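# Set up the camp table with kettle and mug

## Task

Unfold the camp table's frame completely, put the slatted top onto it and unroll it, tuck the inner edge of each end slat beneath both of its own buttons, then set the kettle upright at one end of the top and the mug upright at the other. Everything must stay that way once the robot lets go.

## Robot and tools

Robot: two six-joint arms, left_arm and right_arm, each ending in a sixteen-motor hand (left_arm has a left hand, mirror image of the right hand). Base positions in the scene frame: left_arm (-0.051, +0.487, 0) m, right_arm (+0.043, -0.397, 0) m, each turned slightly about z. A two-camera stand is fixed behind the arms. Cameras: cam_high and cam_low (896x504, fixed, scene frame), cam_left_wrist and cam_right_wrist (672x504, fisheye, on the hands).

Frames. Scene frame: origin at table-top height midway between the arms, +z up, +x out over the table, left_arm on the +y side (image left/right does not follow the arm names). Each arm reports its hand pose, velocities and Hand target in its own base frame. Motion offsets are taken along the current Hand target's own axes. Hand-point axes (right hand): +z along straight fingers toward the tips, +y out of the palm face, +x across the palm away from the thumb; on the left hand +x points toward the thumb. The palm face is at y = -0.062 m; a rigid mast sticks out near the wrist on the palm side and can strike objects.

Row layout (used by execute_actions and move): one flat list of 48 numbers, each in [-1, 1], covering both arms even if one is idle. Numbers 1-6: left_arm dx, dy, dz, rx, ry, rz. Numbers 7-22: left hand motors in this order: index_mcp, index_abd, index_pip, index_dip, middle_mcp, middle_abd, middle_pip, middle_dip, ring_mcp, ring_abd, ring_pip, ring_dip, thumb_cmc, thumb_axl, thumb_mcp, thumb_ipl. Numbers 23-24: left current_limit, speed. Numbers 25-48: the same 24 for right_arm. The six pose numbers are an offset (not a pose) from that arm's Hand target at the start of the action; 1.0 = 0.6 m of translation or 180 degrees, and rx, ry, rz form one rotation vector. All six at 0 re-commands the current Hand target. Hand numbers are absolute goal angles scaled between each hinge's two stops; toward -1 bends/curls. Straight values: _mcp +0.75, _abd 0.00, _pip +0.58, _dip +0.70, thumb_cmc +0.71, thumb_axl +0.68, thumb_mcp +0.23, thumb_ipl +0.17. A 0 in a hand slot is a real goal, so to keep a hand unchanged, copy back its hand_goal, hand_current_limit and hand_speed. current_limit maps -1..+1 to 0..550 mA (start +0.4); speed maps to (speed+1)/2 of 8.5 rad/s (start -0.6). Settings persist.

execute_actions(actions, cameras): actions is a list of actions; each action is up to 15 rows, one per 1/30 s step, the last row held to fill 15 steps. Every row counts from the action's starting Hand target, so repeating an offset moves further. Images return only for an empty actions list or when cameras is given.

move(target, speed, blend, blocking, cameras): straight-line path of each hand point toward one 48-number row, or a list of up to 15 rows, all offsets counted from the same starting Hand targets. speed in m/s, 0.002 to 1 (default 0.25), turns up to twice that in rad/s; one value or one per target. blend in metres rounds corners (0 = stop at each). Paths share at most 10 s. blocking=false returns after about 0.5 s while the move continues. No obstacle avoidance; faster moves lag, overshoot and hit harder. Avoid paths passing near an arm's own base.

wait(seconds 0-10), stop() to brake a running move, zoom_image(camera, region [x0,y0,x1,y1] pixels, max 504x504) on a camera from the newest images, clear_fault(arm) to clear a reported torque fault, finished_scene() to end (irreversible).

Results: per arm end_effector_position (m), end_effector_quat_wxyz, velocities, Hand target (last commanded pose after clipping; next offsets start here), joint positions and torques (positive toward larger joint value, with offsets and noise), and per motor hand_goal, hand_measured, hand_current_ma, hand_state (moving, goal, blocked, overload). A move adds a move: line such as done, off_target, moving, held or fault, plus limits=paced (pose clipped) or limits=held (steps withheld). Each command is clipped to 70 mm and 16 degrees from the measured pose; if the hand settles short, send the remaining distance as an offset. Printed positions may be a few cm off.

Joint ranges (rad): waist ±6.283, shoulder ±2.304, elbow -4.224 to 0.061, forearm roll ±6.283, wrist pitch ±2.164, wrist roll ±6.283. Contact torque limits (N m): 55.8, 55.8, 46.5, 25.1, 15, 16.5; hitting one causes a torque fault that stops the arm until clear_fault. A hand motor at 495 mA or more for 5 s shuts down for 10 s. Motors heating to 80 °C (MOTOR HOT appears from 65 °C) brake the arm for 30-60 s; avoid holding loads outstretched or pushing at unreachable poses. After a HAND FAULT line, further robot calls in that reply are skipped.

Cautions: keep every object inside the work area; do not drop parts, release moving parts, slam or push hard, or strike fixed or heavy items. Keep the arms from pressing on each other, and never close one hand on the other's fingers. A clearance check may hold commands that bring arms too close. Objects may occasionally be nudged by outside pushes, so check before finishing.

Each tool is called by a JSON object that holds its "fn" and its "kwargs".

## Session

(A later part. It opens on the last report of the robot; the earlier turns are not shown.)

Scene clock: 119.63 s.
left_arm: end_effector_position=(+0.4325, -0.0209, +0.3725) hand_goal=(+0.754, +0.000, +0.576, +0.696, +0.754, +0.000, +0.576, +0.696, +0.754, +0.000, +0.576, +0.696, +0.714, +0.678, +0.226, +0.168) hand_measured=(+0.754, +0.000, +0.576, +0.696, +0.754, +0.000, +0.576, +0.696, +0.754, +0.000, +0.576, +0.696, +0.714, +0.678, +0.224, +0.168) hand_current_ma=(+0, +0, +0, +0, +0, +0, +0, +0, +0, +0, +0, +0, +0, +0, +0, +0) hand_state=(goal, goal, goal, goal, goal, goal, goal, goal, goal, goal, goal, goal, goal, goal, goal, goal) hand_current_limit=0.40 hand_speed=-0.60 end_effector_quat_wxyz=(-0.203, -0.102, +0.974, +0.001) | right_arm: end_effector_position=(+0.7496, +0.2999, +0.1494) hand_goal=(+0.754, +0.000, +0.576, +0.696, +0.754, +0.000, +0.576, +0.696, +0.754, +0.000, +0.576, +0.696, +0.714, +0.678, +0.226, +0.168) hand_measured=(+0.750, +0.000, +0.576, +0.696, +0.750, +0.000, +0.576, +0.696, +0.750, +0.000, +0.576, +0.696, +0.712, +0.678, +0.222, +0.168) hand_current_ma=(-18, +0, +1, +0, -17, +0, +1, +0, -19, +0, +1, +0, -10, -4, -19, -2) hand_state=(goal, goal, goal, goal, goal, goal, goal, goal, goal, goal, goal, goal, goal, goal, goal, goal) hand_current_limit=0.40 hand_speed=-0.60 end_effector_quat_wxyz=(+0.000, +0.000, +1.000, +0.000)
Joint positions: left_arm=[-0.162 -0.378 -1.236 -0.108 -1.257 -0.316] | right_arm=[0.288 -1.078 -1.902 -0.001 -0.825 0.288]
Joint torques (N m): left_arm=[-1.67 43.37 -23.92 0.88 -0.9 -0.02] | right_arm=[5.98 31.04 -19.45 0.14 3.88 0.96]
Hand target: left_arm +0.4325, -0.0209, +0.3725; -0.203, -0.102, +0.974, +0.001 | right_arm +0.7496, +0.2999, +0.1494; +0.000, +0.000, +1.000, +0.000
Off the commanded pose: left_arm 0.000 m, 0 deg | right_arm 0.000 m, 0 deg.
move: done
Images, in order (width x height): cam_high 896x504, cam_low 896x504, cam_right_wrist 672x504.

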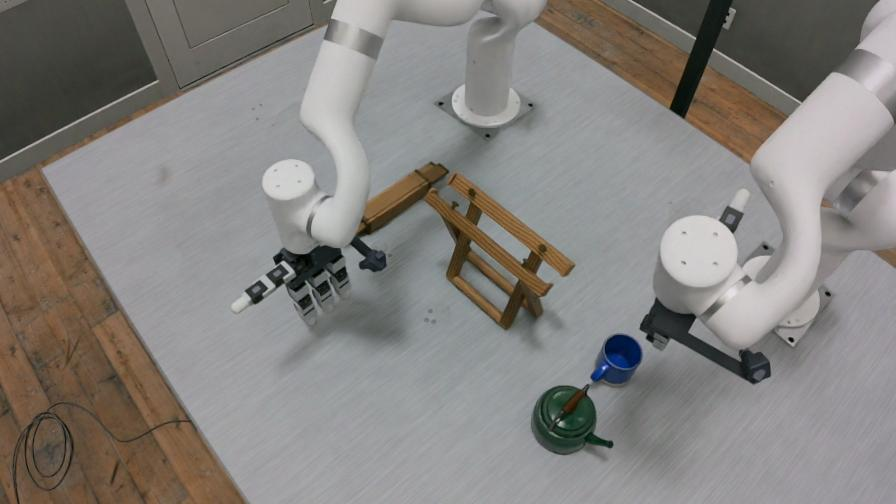

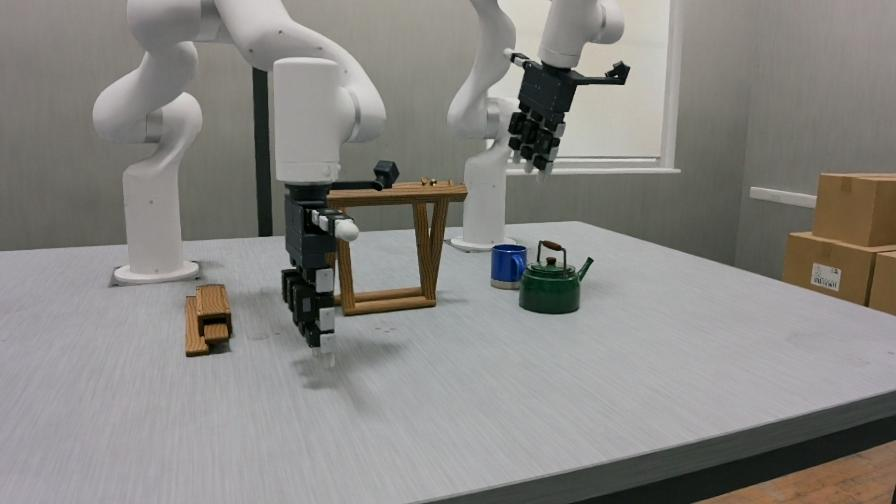

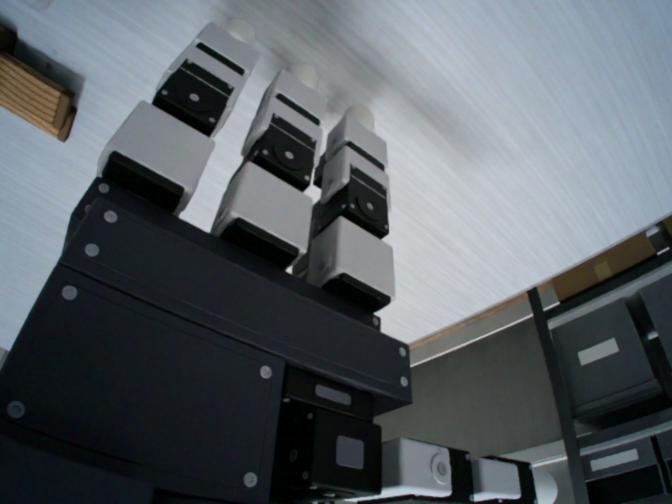

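{"fn": "move", "kwargs": {"target": [[0,0,0,0,0,0,0.754,0,0.576,0.696,0.754,0,0.576,0.696,0.754,0,0.576,0.696,0.714,0.678,0.226,0.168,0.4,-0.6,0,0,-0.333,0,0,0,0.754,0,0.576,0.696,0.754,0,0.576,0.696,0.754,0,0.576,0.696,0.714,0.678,0.226,0.168,0.4,-0.6],[0.013,-0.191,-0.09,0.001,-0.13,0.065,0.754,0,0.576,0.696,0.754,0,0.576,0.696,0.754,0,0.576,0.696,0.714,0.678,0.226,0.168,0.4,-0.6,0.667,-0.75,-0.333,0,0,0,0.754,0,0.576,0.696,0.754,0,0.576,0.696,0.754,0,0.576,0.696,0.714,0.678,0.226,0.168,0.4,-0.6]], "blend": 0.05, "cameras": ["cam_high","cam_left_wrist","cam_right_wrist"]}}

Scene clock: 297.47 s.
left_arm: end_effector_position=(+0.4696, -0.1325, +0.4201) hand_goal=(+0.754, +0.000, +0.576, +0.696, +0.754, +0.000, +0.576, +0.696, +0.754, +0.000, +0.576, +0.696, +0.714, +0.678, +0.226, +0.168) hand_measured=(+0.754, +0.000, +0.576, +0.696, +0.754, +0.000, +0.576, +0.696, +0.754, +0.000, +0.576, +0.696, +0.714, +0.678, +0.224, +0.168) hand_current_ma=(+0, +0, +0, +0, +0, +0, +0, +0, +0, +0, +0, +0, +0, +0, +0, +0) hand_state=(goal, goal, goal, goal, goal, goal, goal, goal, goal, goal, goal, goal, goal, goal, goal, goal) hand_current_limit=0.40 hand_speed=-0.60 end_effector_quat_wxyz=(-0.001, -0.001, +1.000, +0.000) | right_arm: end_effector_position=(+0.3496, -0.1501, +0.3495) hand_goal=(+0.754, +0.000, +0.576, +0.696, +0.754, +0.000, +0.576, +0.696, +0.754, +0.000, +0.576, +0.696, +0.714, +0.678, +0.226, +0.168) hand_measured=(+0.752, +0.000, +0.576, +0.696, +0.752, +0.000, +0.576, +0.696, +0.750, +0.000, +0.576, +0.696, +0.712, +0.678, +0.222, +0.168) hand_current_ma=(-14, +0, +1, +0, -13, +0, +1, +0, -15, +0, +1, +0, -7, -4, -19, -2) hand_state=(goal, goal, goal, goal, goal, goal, goal, goal, goal, goal, goal, goal, goal, goal, goal, goal) hand_current_limit=0.40 hand_speed=-0.60 end_effector_quat_wxyz=(+0.000, +0.000, +1.000, +0.000)
Joint positions: left_arm=[-0.415 -0.255 -1.261 -0.002 -1.008 -0.416] | right_arm=[-0.623 0.025 -0.787 -0.001 -0.812 -0.623]
Joint torques (N m): left_arm=[-7 50.9 -30.19 2.05 3.05 -1.6] | right_arm=[-9.8 15.65 -14.29 3.6 -4.28 -1.21]
Hand target: left_arm +0.4696, -0.1325, +0.4201; -0.001, -0.001, +1.000, +0.000 | right_arm +0.3496, -0.1501, +0.3495; +0.000, +0.000, +1.000, +0.000
Off the commanded pose: left_arm 0.000 m, 0 deg | right_arm 0.000 m, 0 deg.
move: done
Images, in order (width x height): cam_high 896x504, cam_left_wrist 672x504, cam_right_wrist 672x504.

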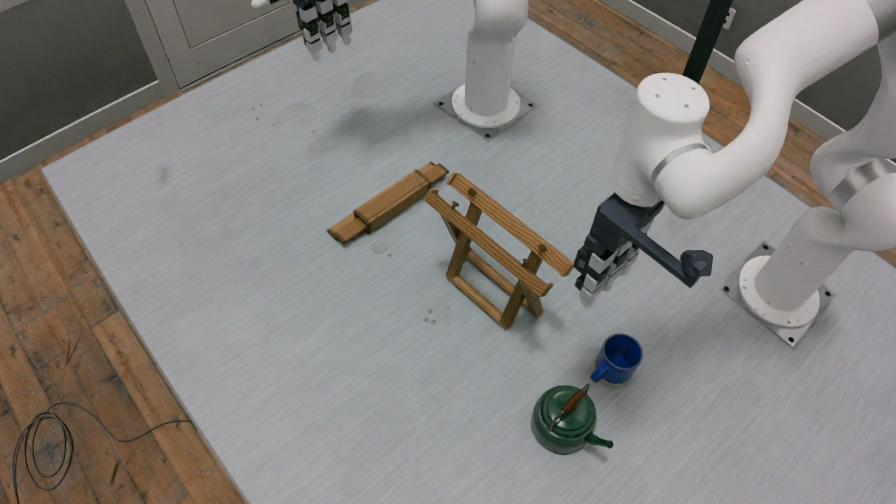

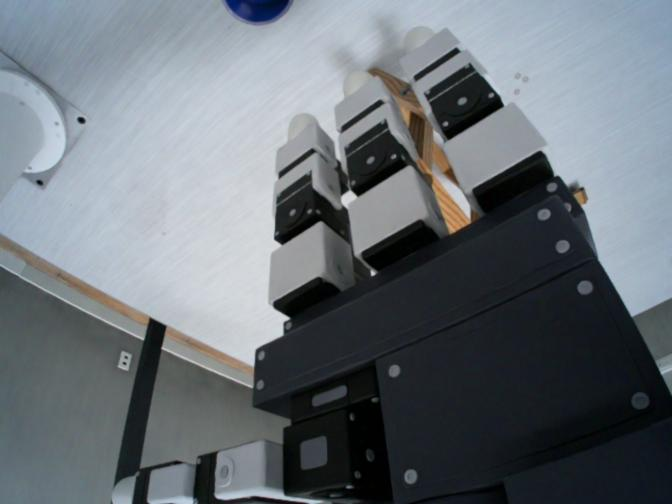

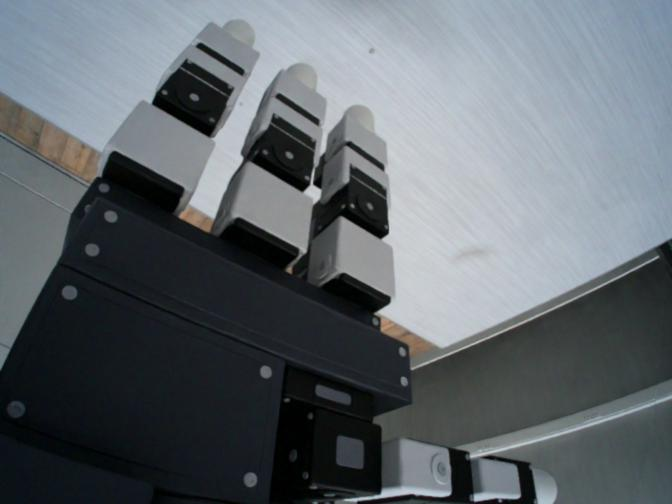

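{"fn": "move", "kwargs": {"target": [-0.4,0,0,0,0,0,0.754,0,0.576,0.696,0.754,0,0.576,0.696,0.754,0,0.576,0.696,0.714,0.678,0.226,0.168,0.4,-0.6,0,0,0,0,0,0,0.754,0,0.576,0.696,0.754,0,0.576,0.696,0.754,0,0.576,0.696,0.714,0.678,0.226,0.168,0.4,-0.6], "cameras": ["cam_high","cam_left_wrist"]}}

{"fn": "zoom_image", "kwargs": {"camera": "cam_left_wrist", "region": [100, 0, 400, 300]}}

Scene clock: 305.10 s.
left_arm: end_effector_position=(+0.7096, -0.1322, +0.4196) hand_goal=(+0.754, +0.000, +0.576, +0.696, +0.754, +0.000, +0.576, +0.696, +0.754, +0.000, +0.576, +0.696, +0.714, +0.678, +0.226, +0.168) hand_measured=(+0.754, +0.000, +0.576, +0.696, +0.754, +0.000, +0.576, +0.696, +0.754, +0.000, +0.576, +0.696, +0.714, +0.678, +0.224, +0.168) hand_current_ma=(+0, +0, +0, +0, +0, +0, +0, +0, +0, +0, +0, +0, +0, +0, -1, +0) hand_state=(goal, goal, goal, goal, goal, goal, goal, goal, goal, goal, goal, goal, goal, goal, goal, goal) hand_current_limit=0.40 hand_speed=-0.60 end_effector_quat_wxyz=(-0.001, -0.001, +1.000, +0.000) | right_arm: end_effector_position=(+0.3496, -0.1501, +0.3495) hand_goal=(+0.754, +0.000, +0.576, +0.696, +0.754, +0.000, +0.576, +0.696, +0.754, +0.000, +0.576, +0.696, +0.714, +0.678, +0.226, +0.168) hand_measured=(+0.752, +0.000, +0.576, +0.696, +0.752, +0.000, +0.576, +0.696, +0.750, +0.000, +0.576, +0.696, +0.712, +0.678, +0.222, +0.168) hand_current_ma=(-14, +0, +1, +0, -13, +0, +1, +0, -15, +0, +1, +0, -7, -4, -19, -2) hand_state=(goal, goal, goal, goal, goal, goal, goal, goal, goal, goal, goal, goal, goal, goal, goal, goal) hand_current_limit=0.40 hand_speed=-0.60 end_effector_quat_wxyz=(+0.000, +0.000, +1.000, +0.000)
Joint positions: left_arm=[-0.288 -0.94 -2.273 -0.001 -1.335 -0.289] | right_arm=[-0.623 0.025 -0.787 -0.001 -0.812 -0.623]
Joint torques (N m): left_arm=[3.66 55.9 -30.89 -1.05 -3.01 -1.67] | right_arm=[-8.24 7.99 -19.35 3.46 -4 -1.15]
Hand target: left_arm +0.7096, -0.1322, +0.4196; -0.001, -0.001, +1.000, +0.000 | right_arm +0.3496, -0.1501, +0.3495; +0.000, +0.000, +1.000, +0.000
Off the commanded pose: left_arm 0.000 m, 0 deg | right_arm 0.000 m, 0 deg.
move: done
Images, in order (width x height): cam_high 896x504, cam_left_wrist 672x504.

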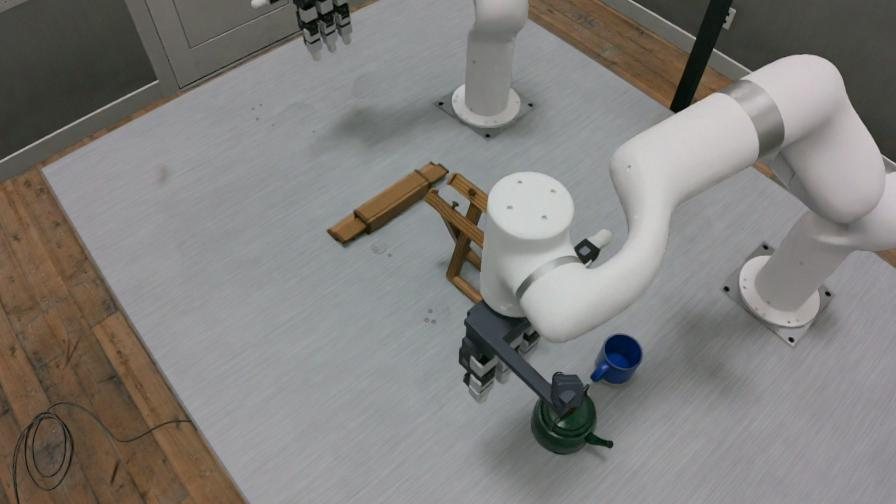

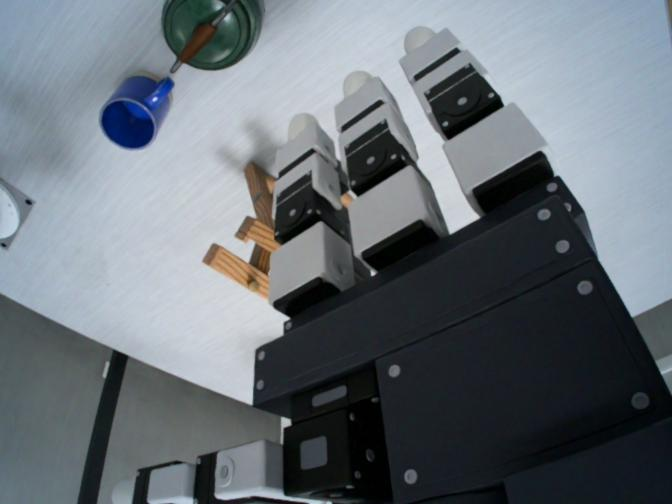

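Scaled by 1.680 from the camera's 672x504 image, which has a finer 960x720 frame.

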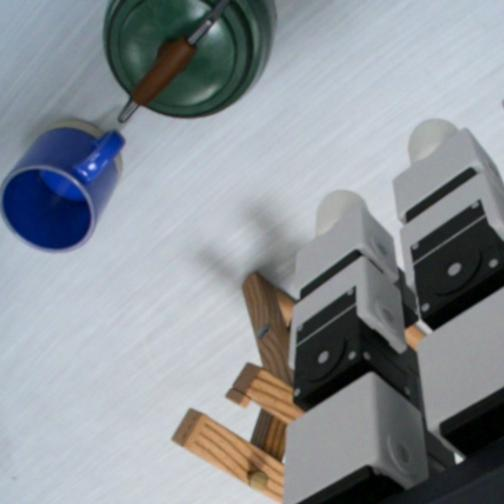

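{"fn": "move", "kwargs": {"target": [-0.083,-0.27,-0.06,0,0,0,0.754,0,0.576,0.696,0.754,0,0.576,0.696,0.754,0,0.576,0.696,0.714,0.678,0.226,0.168,0.4,-0.6,0,0,0,0,0,0,0.754,0,0.576,0.696,0.754,0,0.576,0.696,0.754,0,0.576,0.696,0.714,0.678,0.226,0.168,0.4,-0.6], "cameras": ["cam_high","cam_left_wrist"]}}

{"fn": "zoom_image", "kwargs": {"camera": "cam_left_wrist", "region": [50, 0, 350, 300]}}

Scene clock: 311.00 s.
left_arm: end_effector_position=(+0.7584, -0.2937, +0.4551) hand_goal=(+0.754, +0.000, +0.576, +0.696, +0.754, +0.000, +0.576, +0.696, +0.754, +0.000, +0.576, +0.696, +0.714, +0.678, +0.226, +0.168) hand_measured=(+0.754, +0.000, +0.576, +0.696, +0.754, +0.000, +0.576, +0.696, +0.754, +0.000, +0.576, +0.696, +0.714, +0.678, +0.224, +0.168) hand_current_ma=(+0, +0, +0, +0, +0, +0, +0, +0, +0, +0, +0, +0, +0, +0, -1, +0) hand_state=(goal, goal, goal, goal, goal, goal, goal, goal, goal, goal, goal, goal, goal, goal, goal, goal) hand_current_limit=0.40 hand_speed=-0.60 end_effector_quat_wxyz=(+0.166, +0.058, +0.983, -0.058) | right_arm: end_effector_position=(+0.3496, -0.1501, +0.3495) hand_goal=(+0.754, +0.000, +0.576, +0.696, +0.754, +0.000, +0.576, +0.696, +0.754, +0.000, +0.576, +0.696, +0.714, +0.678, +0.226, +0.168) hand_measured=(+0.752, +0.000, +0.576, +0.696, +0.752, +0.000, +0.576, +0.696, +0.750, +0.000, +0.576, +0.696, +0.712, +0.678, +0.222, +0.168) hand_current_ma=(-14, +0, +1, +0, -13, +0, +1, +0, -15, +0, +1, +0, -7, -4, -19, -2) hand_state=(goal, goal, goal, goal, goal, goal, goal, goal, goal, goal, goal, goal, goal, goal, goal, goal) hand_current_limit=0.40 hand_speed=-0.60 end_effector_quat_wxyz=(+0.000, +0.000, +1.000, +0.000)
Joint positions: left_arm=[-0.465 -1.171 -2.768 0.026 -1.245 -0.351] | right_arm=[-0.623 0.025 -0.787 -0.001 -0.812 -0.623]
Joint torques (N m): left_arm=[4.31 83.11 -27.38 -0.6 3.85 0.4] | right_arm=[-8.99 7.2 -19.88 3.69 -3.92 -1.31]
Hand target: left_arm +0.7596, -0.2941, +0.4556; +0.042, +0.014, +0.999, -0.015 | right_arm +0.3496, -0.1501, +0.3495; +0.000, +0.000, +1.000, +0.000
Off the commanded pose: left_arm 0.001 m, 21 deg; orientation clipped | right_arm 0.000 m, 0 deg.
elbow stopped short (left arm): the move would have taken joint 3 (elbow) straighter than the controller allows.
move: off_target (left_arm); limits=paced
Images, in order (width x height): cam_high 896x504, cam_left_wrist 672x504.

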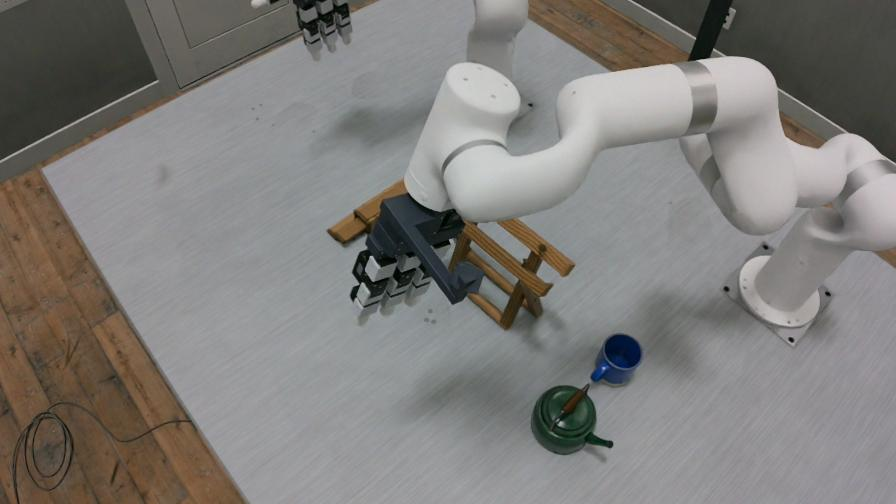

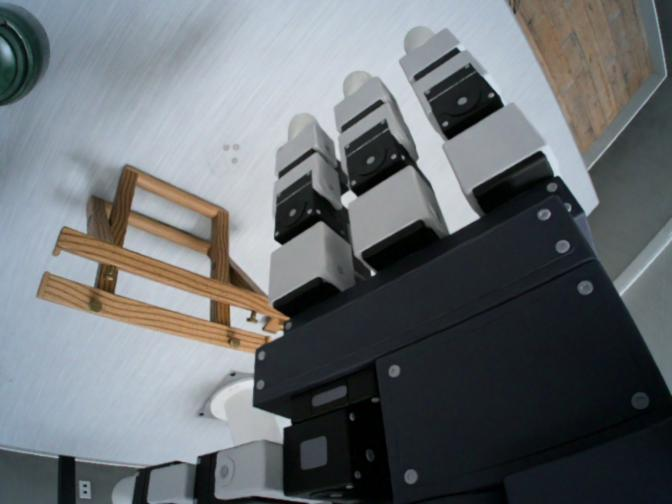

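Scaled by 1.680 from the camera's 672x504 image, which has a finer 960x720 frame.

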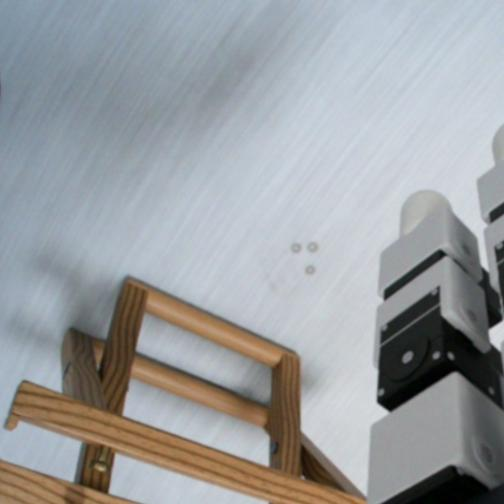

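{"fn": "zoom_image", "kwargs": {"camera": "cam_left_wrist", "region": [20, 200, 300, 370]}}

{"fn": "zoom_image", "kwargs": {"camera": "cam_left_wrist", "region": [180, 260, 290, 370]}}

{"fn": "zoom_image", "kwargs": {"camera": "cam_left_wrist", "region": [30, 210, 140, 320]}}

Scaled by 1.800 from the camera's 672x504 image, which has a finer 960x720 frame.

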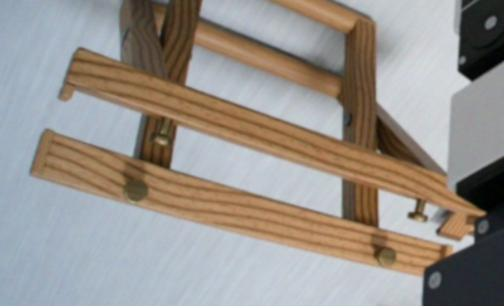

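Scaled by 4.582 from the camera's 672x504 image, which has a finer 960x720 frame.

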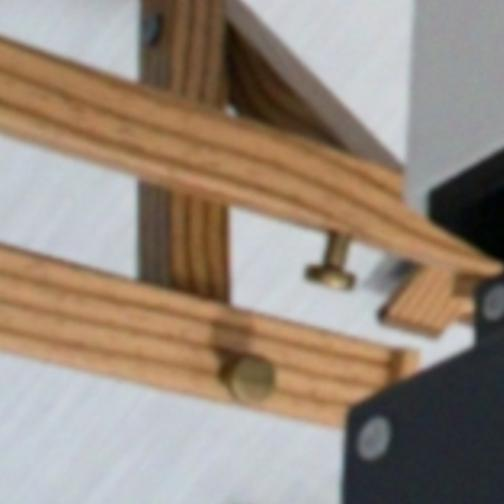

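Scaled by 4.582 from the camera's 672x504 image, which has a finer 960x720 frame.

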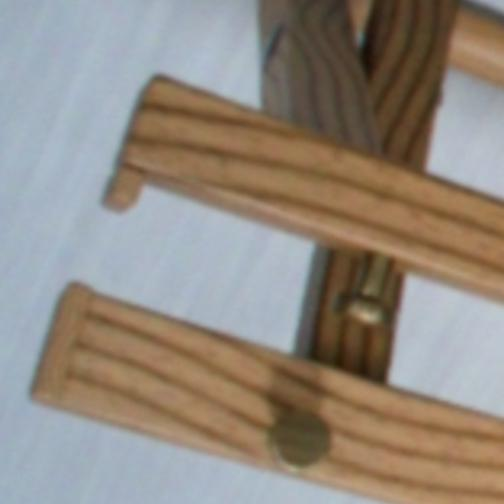

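{"fn": "move", "kwargs": {"target": [0.578,0.308,0.002,0.0126,0.0285,0.474,0.754,0,0.576,0.696,0.754,0,0.576,0.696,0.754,0,0.576,0.696,-0.571,0.678,0.226,0.168,0.4,-0.6,-0.032,0.825,-0.1,0,0,-0.5,0.754,0,0.576,0.696,0.754,0,0.576,0.696,0.754,0,0.576,0.696,-0.571,0.678,0.226,0.168,0.4,-0.6], "cameras": ["all"]}}

Scene clock: 370.03 s.
left_arm: end_effector_position=(+0.4199, -0.0999, +0.4201) hand_goal=(+0.754, +0.000, +0.576, +0.696, +0.754, +0.000, +0.576, +0.696, +0.754, +0.000, +0.576, +0.696, -0.570, +0.678, +0.226, +0.168) hand_measured=(+0.754, +0.000, +0.576, +0.696, +0.754, +0.000, +0.576, +0.696, +0.754, +0.000, +0.576, +0.696, -0.568, +0.678, +0.224, +0.168) hand_current_ma=(+0, +0, +0, +0, +0, +0, +0, +0, +0, +0, +0, +0, +0, +0, -1, +0) hand_state=(goal, goal, goal, goal, goal, goal, goal, goal, goal, goal, goal, goal, goal, goal, goal, goal) hand_current_limit=0.40 hand_speed=-0.60 end_effector_quat_wxyz=(+0.000, +0.689, +0.725, +0.000) | right_arm: end_effector_position=(+0.3687, +0.3449, +0.4093) hand_goal=(+0.754, +0.000, +0.576, +0.696, +0.754, +0.000, +0.576, +0.696, +0.754, +0.000, +0.576, +0.696, -0.570, +0.678, +0.226, +0.168) hand_measured=(+0.752, +0.000, +0.576, +0.696, +0.752, +0.000, +0.576, +0.696, +0.752, +0.000, +0.576, +0.696, -0.568, +0.678, +0.222, +0.168) hand_current_ma=(-13, +0, +1, +0, -13, +0, +1, +0, -15, +0, +1, +0, +11, -4, -19, -2) hand_state=(goal, goal, goal, goal, goal, goal, goal, goal, goal, goal, goal, goal, goal, goal, goal, goal) hand_current_limit=0.40 hand_speed=-0.60 end_effector_quat_wxyz=(+0.000, +0.707, -0.707, +0.000)
Joint positions: left_arm=[-0.361 0.206 -0.79 0 -0.996 1.158] | right_arm=[0.618 -0.307 -1.301 0 -0.995 -0.953]
Joint torques (N m): left_arm=[3.99 27.39 -19.47 1.81 -2.85 1.56] | right_arm=[5.55 15.39 -19.9 2.66 -4.15 -1.23]
Hand target: left_arm +0.4199, -0.0999, +0.4201; +0.000, +0.689, +0.725, +0.000 | right_arm +0.3687, +0.3449, +0.4093; +0.000, +0.707, -0.707, +0.000
Off the commanded pose: left_arm 0.000 m, 0 deg | right_arm 0.000 m, 0 deg.
move: done

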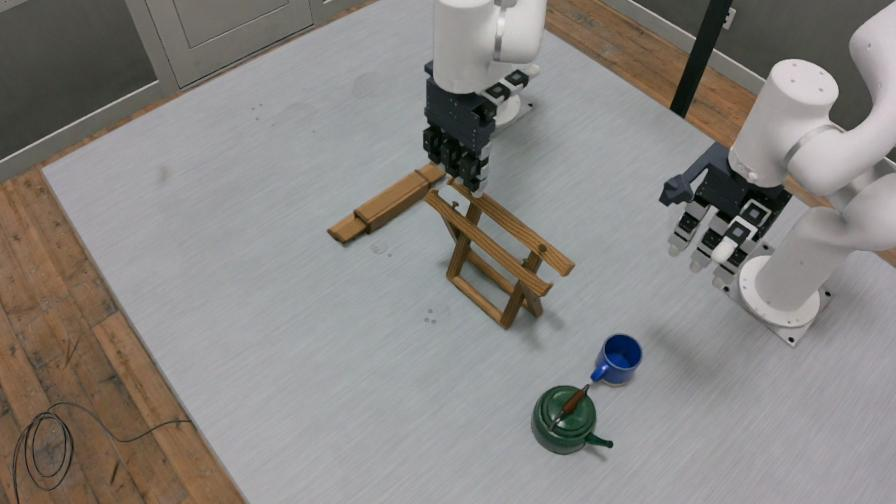

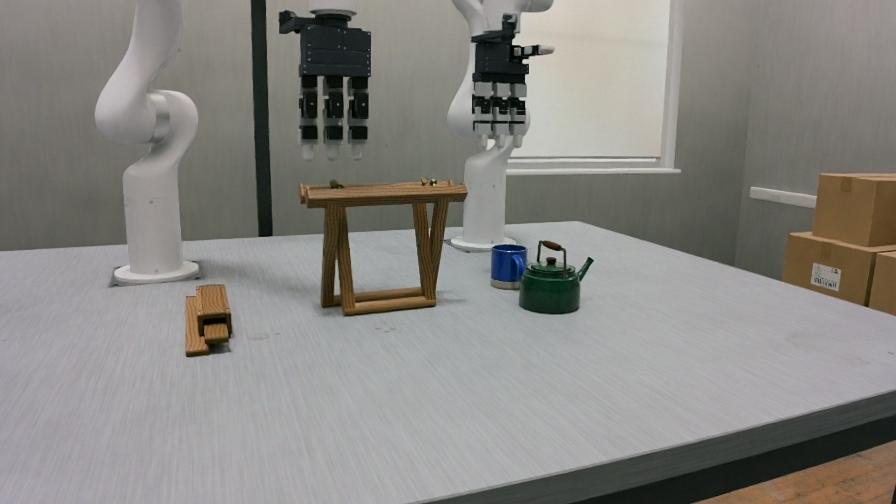

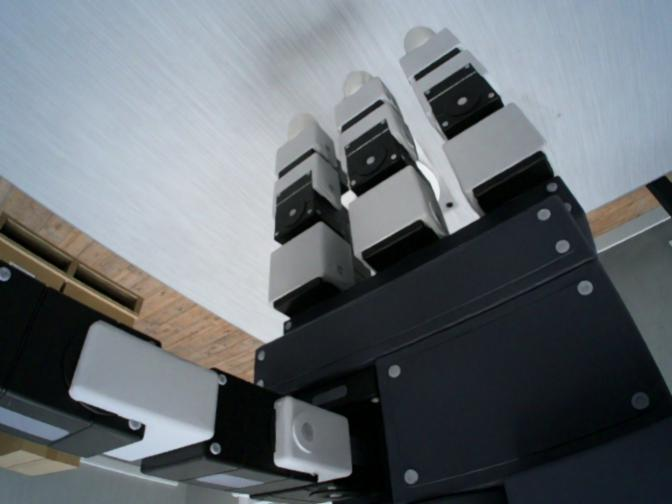

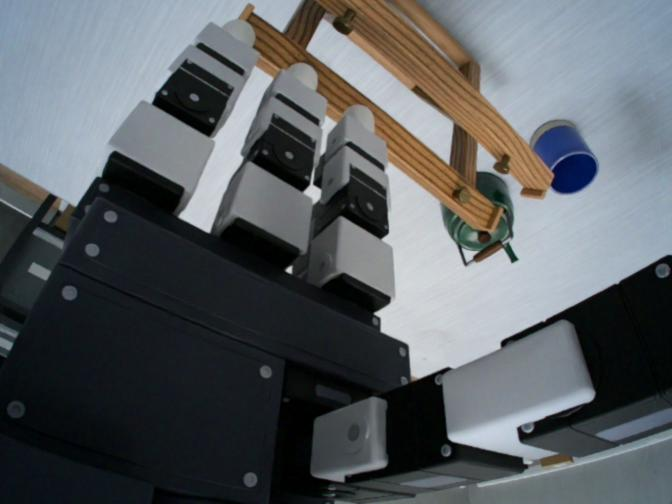

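{"fn": "zoom_image", "kwargs": {"camera": "cam_right_wrist", "region": [180, 0, 600, 300]}}

{"fn": "zoom_image", "kwargs": {"camera": "cam_high", "region": [400, 100, 600, 300]}}

Scaled by 1.200 from the camera's 672x504 image, which has a finer 960x720 frame.

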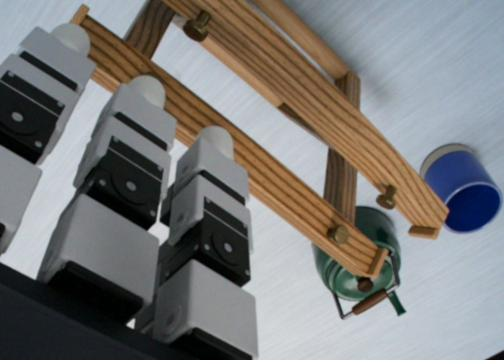

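Scaled by 2.520 from the camera's 896x504 image, which has a finer 1280x720 frame.

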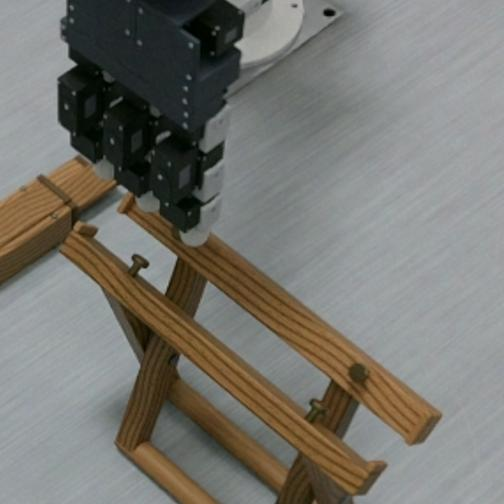

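{"fn": "zoom_image", "kwargs": {"camera": "cam_high", "region": [640, 120, 800, 300]}}

Scaled by 2.800 from the camera's 896x504 image, which has a finer 1280x720 frame.

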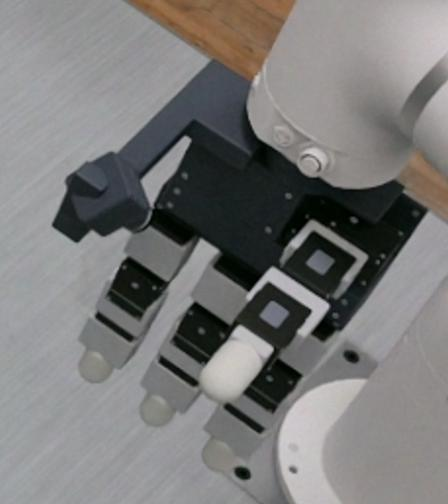

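{"fn": "move", "kwargs": {"target": [-0.402,0.239,0,0,0,0,0.754,0,0.576,0.696,-0.068,0,-0.3,-0.174,0.754,0,0.576,0.696,-0.571,0.678,0.226,0.168,0.4,-0.6,0,0.0103,0,0,0,0,0.754,0,0.576,0.696,-0.068,0,-0.3,-0.174,0.754,0,0.576,0.696,-0.571,0.678,0.226,0.168,0.4,-0.6], "speed": 0.15, "cameras": ["all"]}}

{"fn": "zoom_image", "kwargs": {"camera": "cam_high", "region": [400, 100, 600, 300]}}

{"fn": "zoom_image", "kwargs": {"camera": "cam_low", "region": [280, 60, 500, 230]}}

Scene clock: 446.17 s.
left_arm: end_effector_position=(+0.5755, -0.3334, +0.4200) hand_goal=(+0.754, +0.000, +0.576, +0.696, -0.068, +0.000, -0.300, -0.174, +0.754, +0.000, +0.576, +0.696, -0.570, +0.678, +0.226, +0.168) hand_measured=(+0.754, +0.000, +0.576, +0.696, -0.052, +0.000, -0.294, -0.170, +0.754, +0.000, +0.576, +0.696, -0.568, +0.678, +0.224, +0.168) hand_current_ma=(+0, +0, +0, +0, +11, +0, +2, +1, +0, +0, +0, +0, +0, +0, -1, +0) hand_state=(goal, goal, goal, goal, goal, goal, goal, goal, goal, goal, goal, goal, goal, goal, goal, goal) hand_current_limit=0.40 hand_speed=-0.60 end_effector_quat_wxyz=(+0.000, +0.689, +0.725, +0.000) | right_arm: end_effector_position=(+0.3625, +0.3449, +0.4093) hand_goal=(+0.754, +0.000, +0.576, +0.696, -0.068, +0.000, -0.300, -0.174, +0.754, +0.000, +0.576, +0.696, -0.570, +0.678, +0.226, +0.168) hand_measured=(+0.752, +0.000, +0.576, +0.696, -0.052, +0.000, -0.292, -0.172, +0.752, +0.000, +0.576, +0.696, -0.568, +0.678, +0.222, +0.168) hand_current_ma=(-13, +0, +1, +0, +86, +0, +35, +12, -15, +0, +1, +0, +11, -4, -19, -2) hand_state=(goal, goal, goal, goal, goal, goal, goal, goal, goal, goal, goal, goal, goal, goal, goal, goal) hand_current_limit=0.40 hand_speed=-0.60 end_effector_quat_wxyz=(+0.000, +0.707, -0.707, +0.000)
Joint positions: left_arm=[-0.632 -0.437 -1.497 0 -1.06 0.887] | right_arm=[0.624 -0.294 -1.285 0 -0.991 -0.947]
Joint torques (N m): left_arm=[-6.31 36.86 -30.9 2.88 -2.7 -1.68] | right_arm=[6.83 31.84 -10.62 3.68 3.46 1.05]
Hand target: left_arm +0.5755, -0.3334, +0.4199; +0.000, +0.689, +0.725, +0.000 | right_arm +0.3625, +0.3449, +0.4093; +0.000, +0.707, -0.707, +0.000
Off the commanded pose: left_arm 0.000 m, 0 deg | right_arm 0.000 m, 0 deg.
move: done

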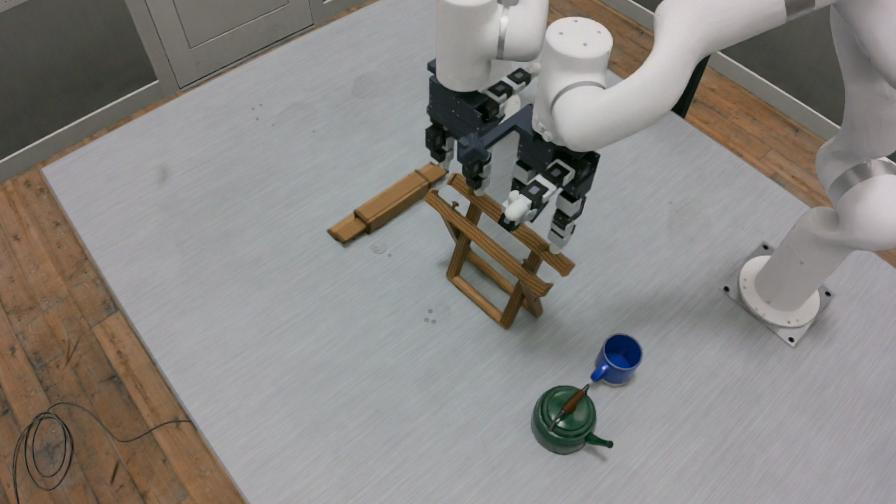

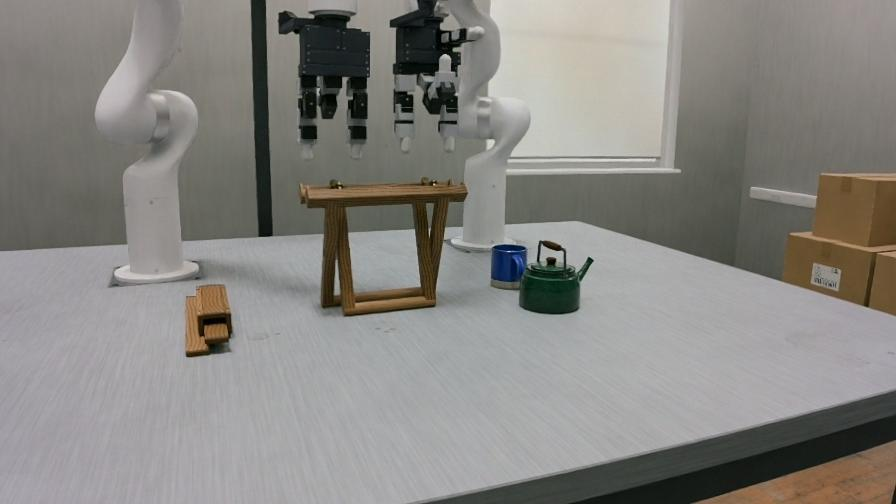

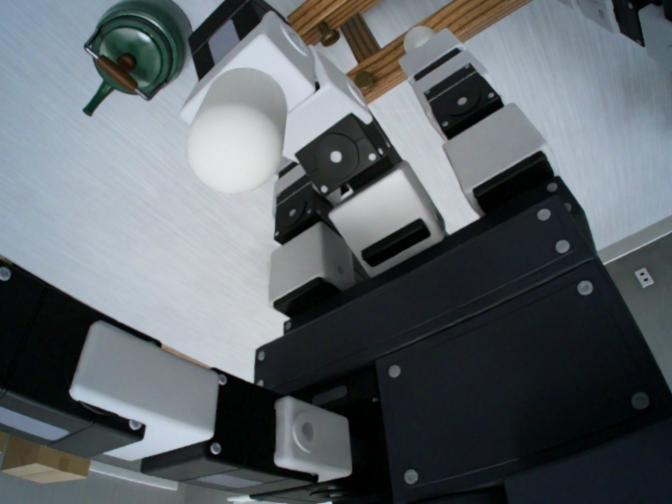

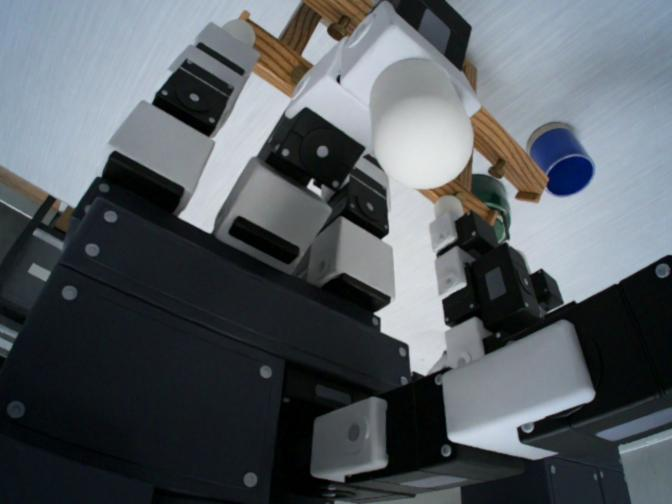

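Scaled by 2.520 from the camera's 896x504 image, which has a finer 1280x720 frame.

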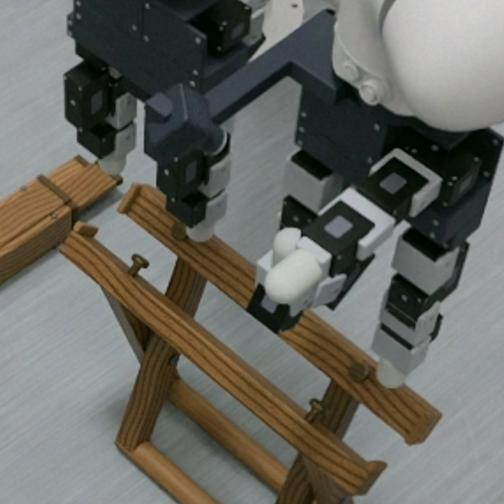

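Scaled by 2.291 from the camera's 896x504 image, which has a finer 1280x720 frame.

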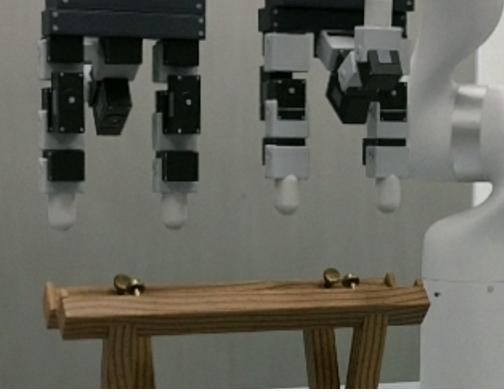

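{"fn": "execute_actions", "kwargs": {"actions": []}}

Scene clock: 460.77 s.
left_arm: end_effector_position=(+0.5755, -0.3334, +0.4199) hand_goal=(+0.754, +0.000, +0.576, +0.696, -0.068, +0.000, -0.300, -0.174, +0.754, +0.000, +0.576, +0.696, -0.570, +0.678, +0.226, +0.168) hand_measured=(+0.754, +0.000, +0.576, +0.696, -0.052, +0.000, -0.294, -0.170, +0.754, +0.000, +0.576, +0.696, -0.568, +0.678, +0.224, +0.168) hand_current_ma=(+0, +0, +0, +0, +11, +0, +2, +1, +0, +0, +0, +0, +0, +0, -1, +0) hand_state=(goal, goal, goal, goal, goal, goal, goal, goal, goal, goal, goal, goal, goal, goal, goal, goal) hand_current_limit=0.40 hand_speed=-0.60 end_effector_quat_wxyz=(+0.000, +0.689, +0.725, +0.000) | right_arm: end_effector_position=(+0.3625, +0.3449, +0.4093) hand_goal=(+0.754, +0.000, +0.576, +0.696, -0.068, +0.000, -0.300, -0.174, +0.754, +0.000, +0.576, +0.696, -0.570, +0.678, +0.226, +0.168) hand_measured=(+0.752, +0.000, +0.576, +0.696, -0.052, +0.000, -0.292, -0.172, +0.752, +0.000, +0.576, +0.696, -0.568, +0.678, +0.222, +0.168) hand_current_ma=(-13, +0, +1, +0, +86, +0, +35, +12, -15, +0, +1, +0, +11, -4, -19, -2) hand_state=(goal, goal, goal, goal, goal, goal, goal, goal, goal, goal, goal, goal, goal, goal, goal, goal) hand_current_limit=0.40 hand_speed=-0.60 end_effector_quat_wxyz=(+0.000, +0.707, -0.707, +0.000)
Joint positions: left_arm=[-0.632 -0.437 -1.497 0 -1.06 0.887] | right_arm=[0.624 -0.294 -1.285 0 -0.991 -0.947]
Joint velocities: within noise
Joint torques (N m): left_arm=[-7.3 35.44 -30.74 2.66 -1.92 -1.43] | right_arm=[5.63 29.59 -10.21 3.51 3.44 1.12]
Hand target: left_arm +0.5755, -0.3334, +0.4199; +0.000, +0.689, +0.725, +0.000 | right_arm +0.3625, +0.3449, +0.4093; +0.000, +0.707, -0.707, +0.000
Off the commanded pose: left_arm 0.000 m, 0 deg | right_arm 0.000 m, 0 deg.

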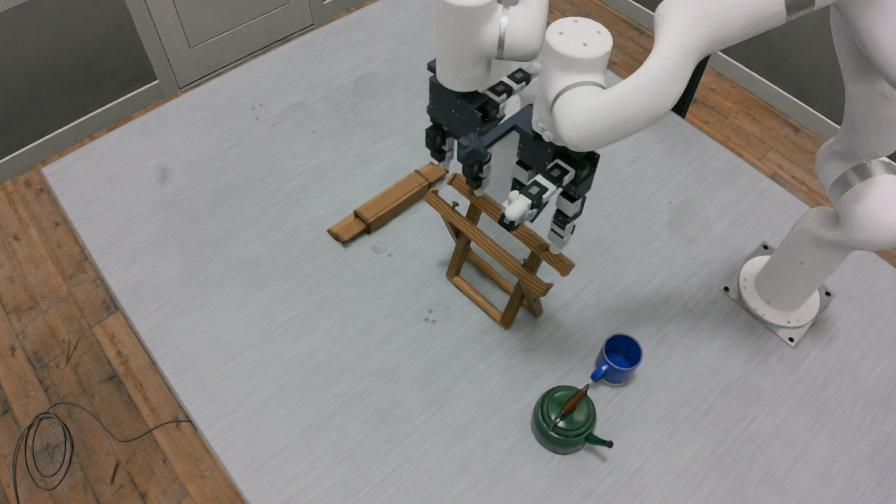

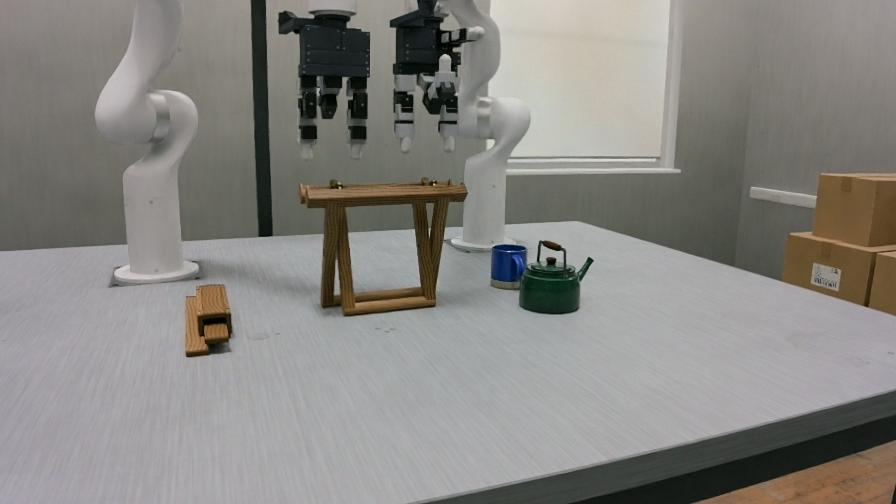

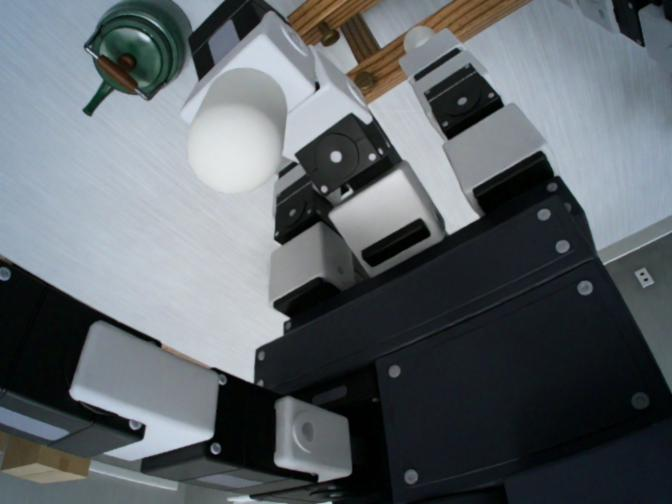

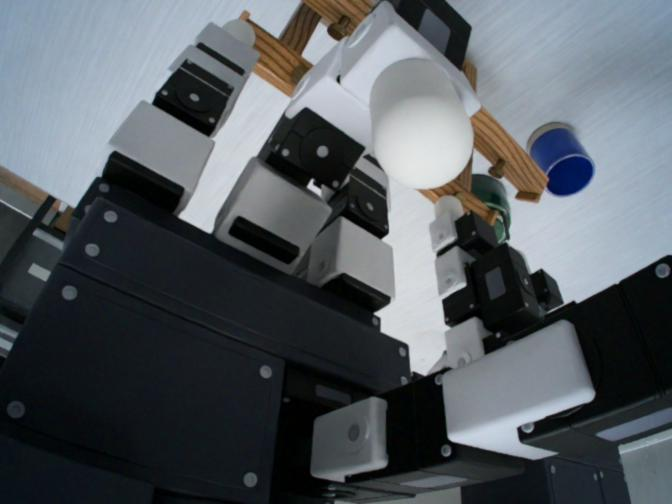

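{"fn": "move", "kwargs": {"target": [0,0,0.05,0,0,0,0.754,0,0.576,0.696,-0.068,0,-0.3,-0.174,0.754,0,0.576,0.696,-0.571,0.678,0.226,0.168,0.4,-0.6,0,0,0.05,0,0,0,0.754,0,0.576,0.696,-0.068,0,-0.3,-0.174,0.754,0,0.576,0.696,-0.571,0.678,0.226,0.168,0.4,-0.6], "speed": 0.08, "cameras": ["cam_high","cam_low"]}}

{"fn": "zoom_image", "kwargs": {"camera": "cam_high", "region": [400, 130, 600, 330]}}

{"fn": "zoom_image", "kwargs": {"camera": "cam_low", "region": [280, 60, 500, 220]}}

Scene clock: 467.47 s.
left_arm: end_effector_position=(+0.5755, -0.3334, +0.3900) hand_goal=(+0.754, +0.000, +0.576, +0.696, -0.068, +0.000, -0.300, -0.174, +0.754, +0.000, +0.576, +0.696, -0.570, +0.678, +0.226, +0.168) hand_measured=(+0.754, +0.000, +0.576, +0.696, -0.052, +0.000, -0.294, -0.170, +0.754, +0.000, +0.576, +0.696, -0.568, +0.678, +0.224, +0.168) hand_current_ma=(+0, +0, +0, +0, +11, +0, +2, +1, +0, +0, +0, +0, +0, +0, -1, +0) hand_state=(goal, goal, goal, goal, goal, goal, goal, goal, goal, goal, goal, goal, goal, goal, goal, goal) hand_current_limit=0.40 hand_speed=-0.60 end_effector_quat_wxyz=(+0.000, +0.689, +0.725, +0.000) | right_arm: end_effector_position=(+0.3625, +0.3449, +0.3793) hand_goal=(+0.754, +0.000, +0.576, +0.696, -0.068, +0.000, -0.300, -0.174, +0.754, +0.000, +0.576, +0.696, -0.570, +0.678, +0.226, +0.168) hand_measured=(+0.752, +0.000, +0.576, +0.696, -0.052, +0.000, -0.292, -0.172, +0.752, +0.000, +0.576, +0.696, -0.568, +0.678, +0.222, +0.168) hand_current_ma=(-13, +0, +1, +0, +86, +0, +34, +12, -15, +0, +1, +0, +11, -4, -19, -2) hand_state=(goal, goal, goal, goal, goal, goal, goal, goal, goal, goal, goal, goal, goal, goal, goal, goal) hand_current_limit=0.40 hand_speed=-0.60 end_effector_quat_wxyz=(+0.000, +0.707, -0.707, +0.000)
Joint positions: left_arm=[-0.632 -0.453 -1.451 0 -0.999 0.887] | right_arm=[0.624 -0.315 -1.242 0 -0.928 -0.947]
Joint torques (N m): left_arm=[-8.59 37.31 -20.05 2.54 3.28 -1.35] | right_arm=[3.65 15.61 -10.3 1.87 3.42 0.98]
Hand target: left_arm +0.5755, -0.3334, +0.3899; +0.000, +0.689, +0.725, +0.000 | right_arm +0.3625, +0.3449, +0.3793; +0.000, +0.707, -0.707, +0.000
Off the commanded pose: left_arm 0.000 m, 0 deg | right_arm 0.000 m, 0 deg.
move: done
Images, in order (width x height): cam_high 896x504, cam_low 896x504.

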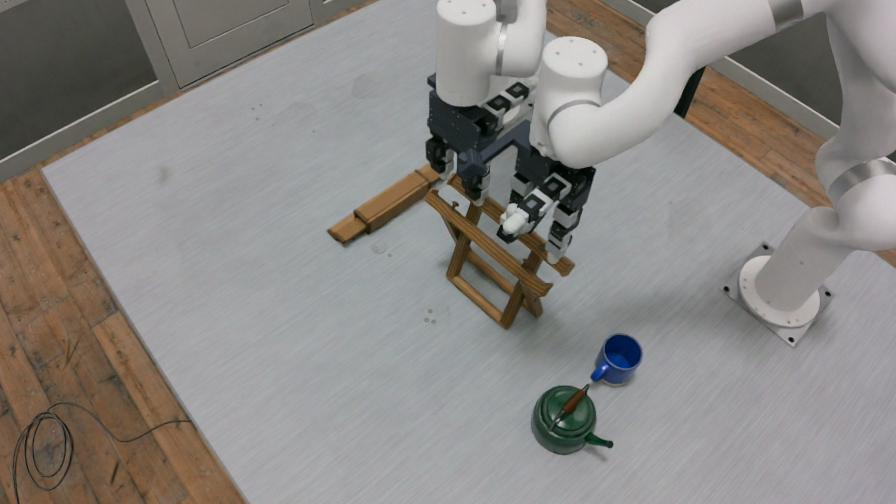

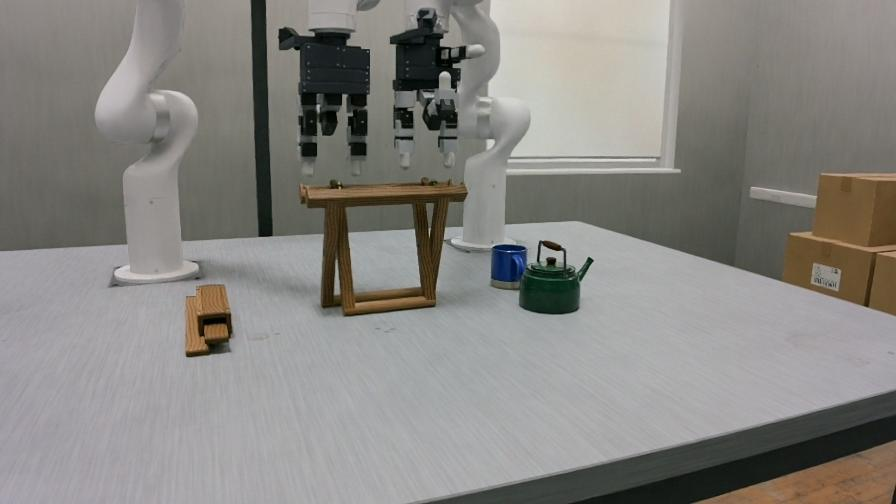

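Scaled by 2.520 from the camera's 896x504 image, which has a finer 1280x720 frame.

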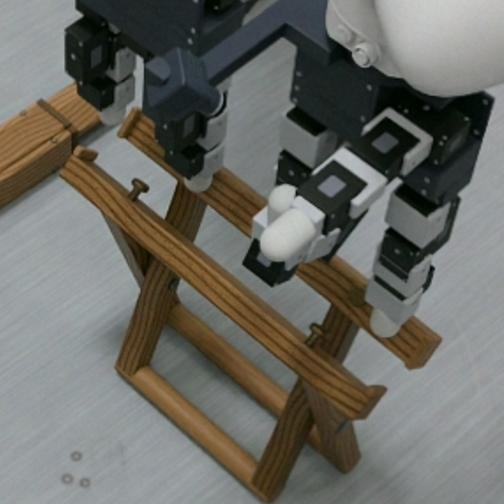

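Scaled by 2.291 from the camera's 896x504 image, which has a finer 1280x720 frame.

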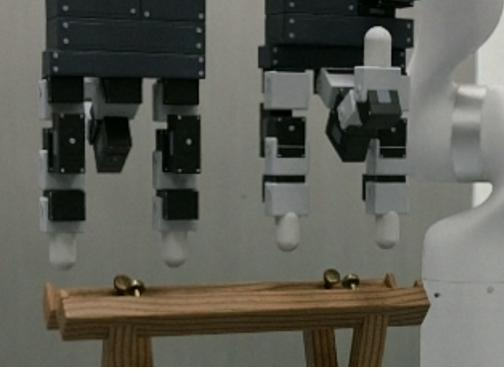

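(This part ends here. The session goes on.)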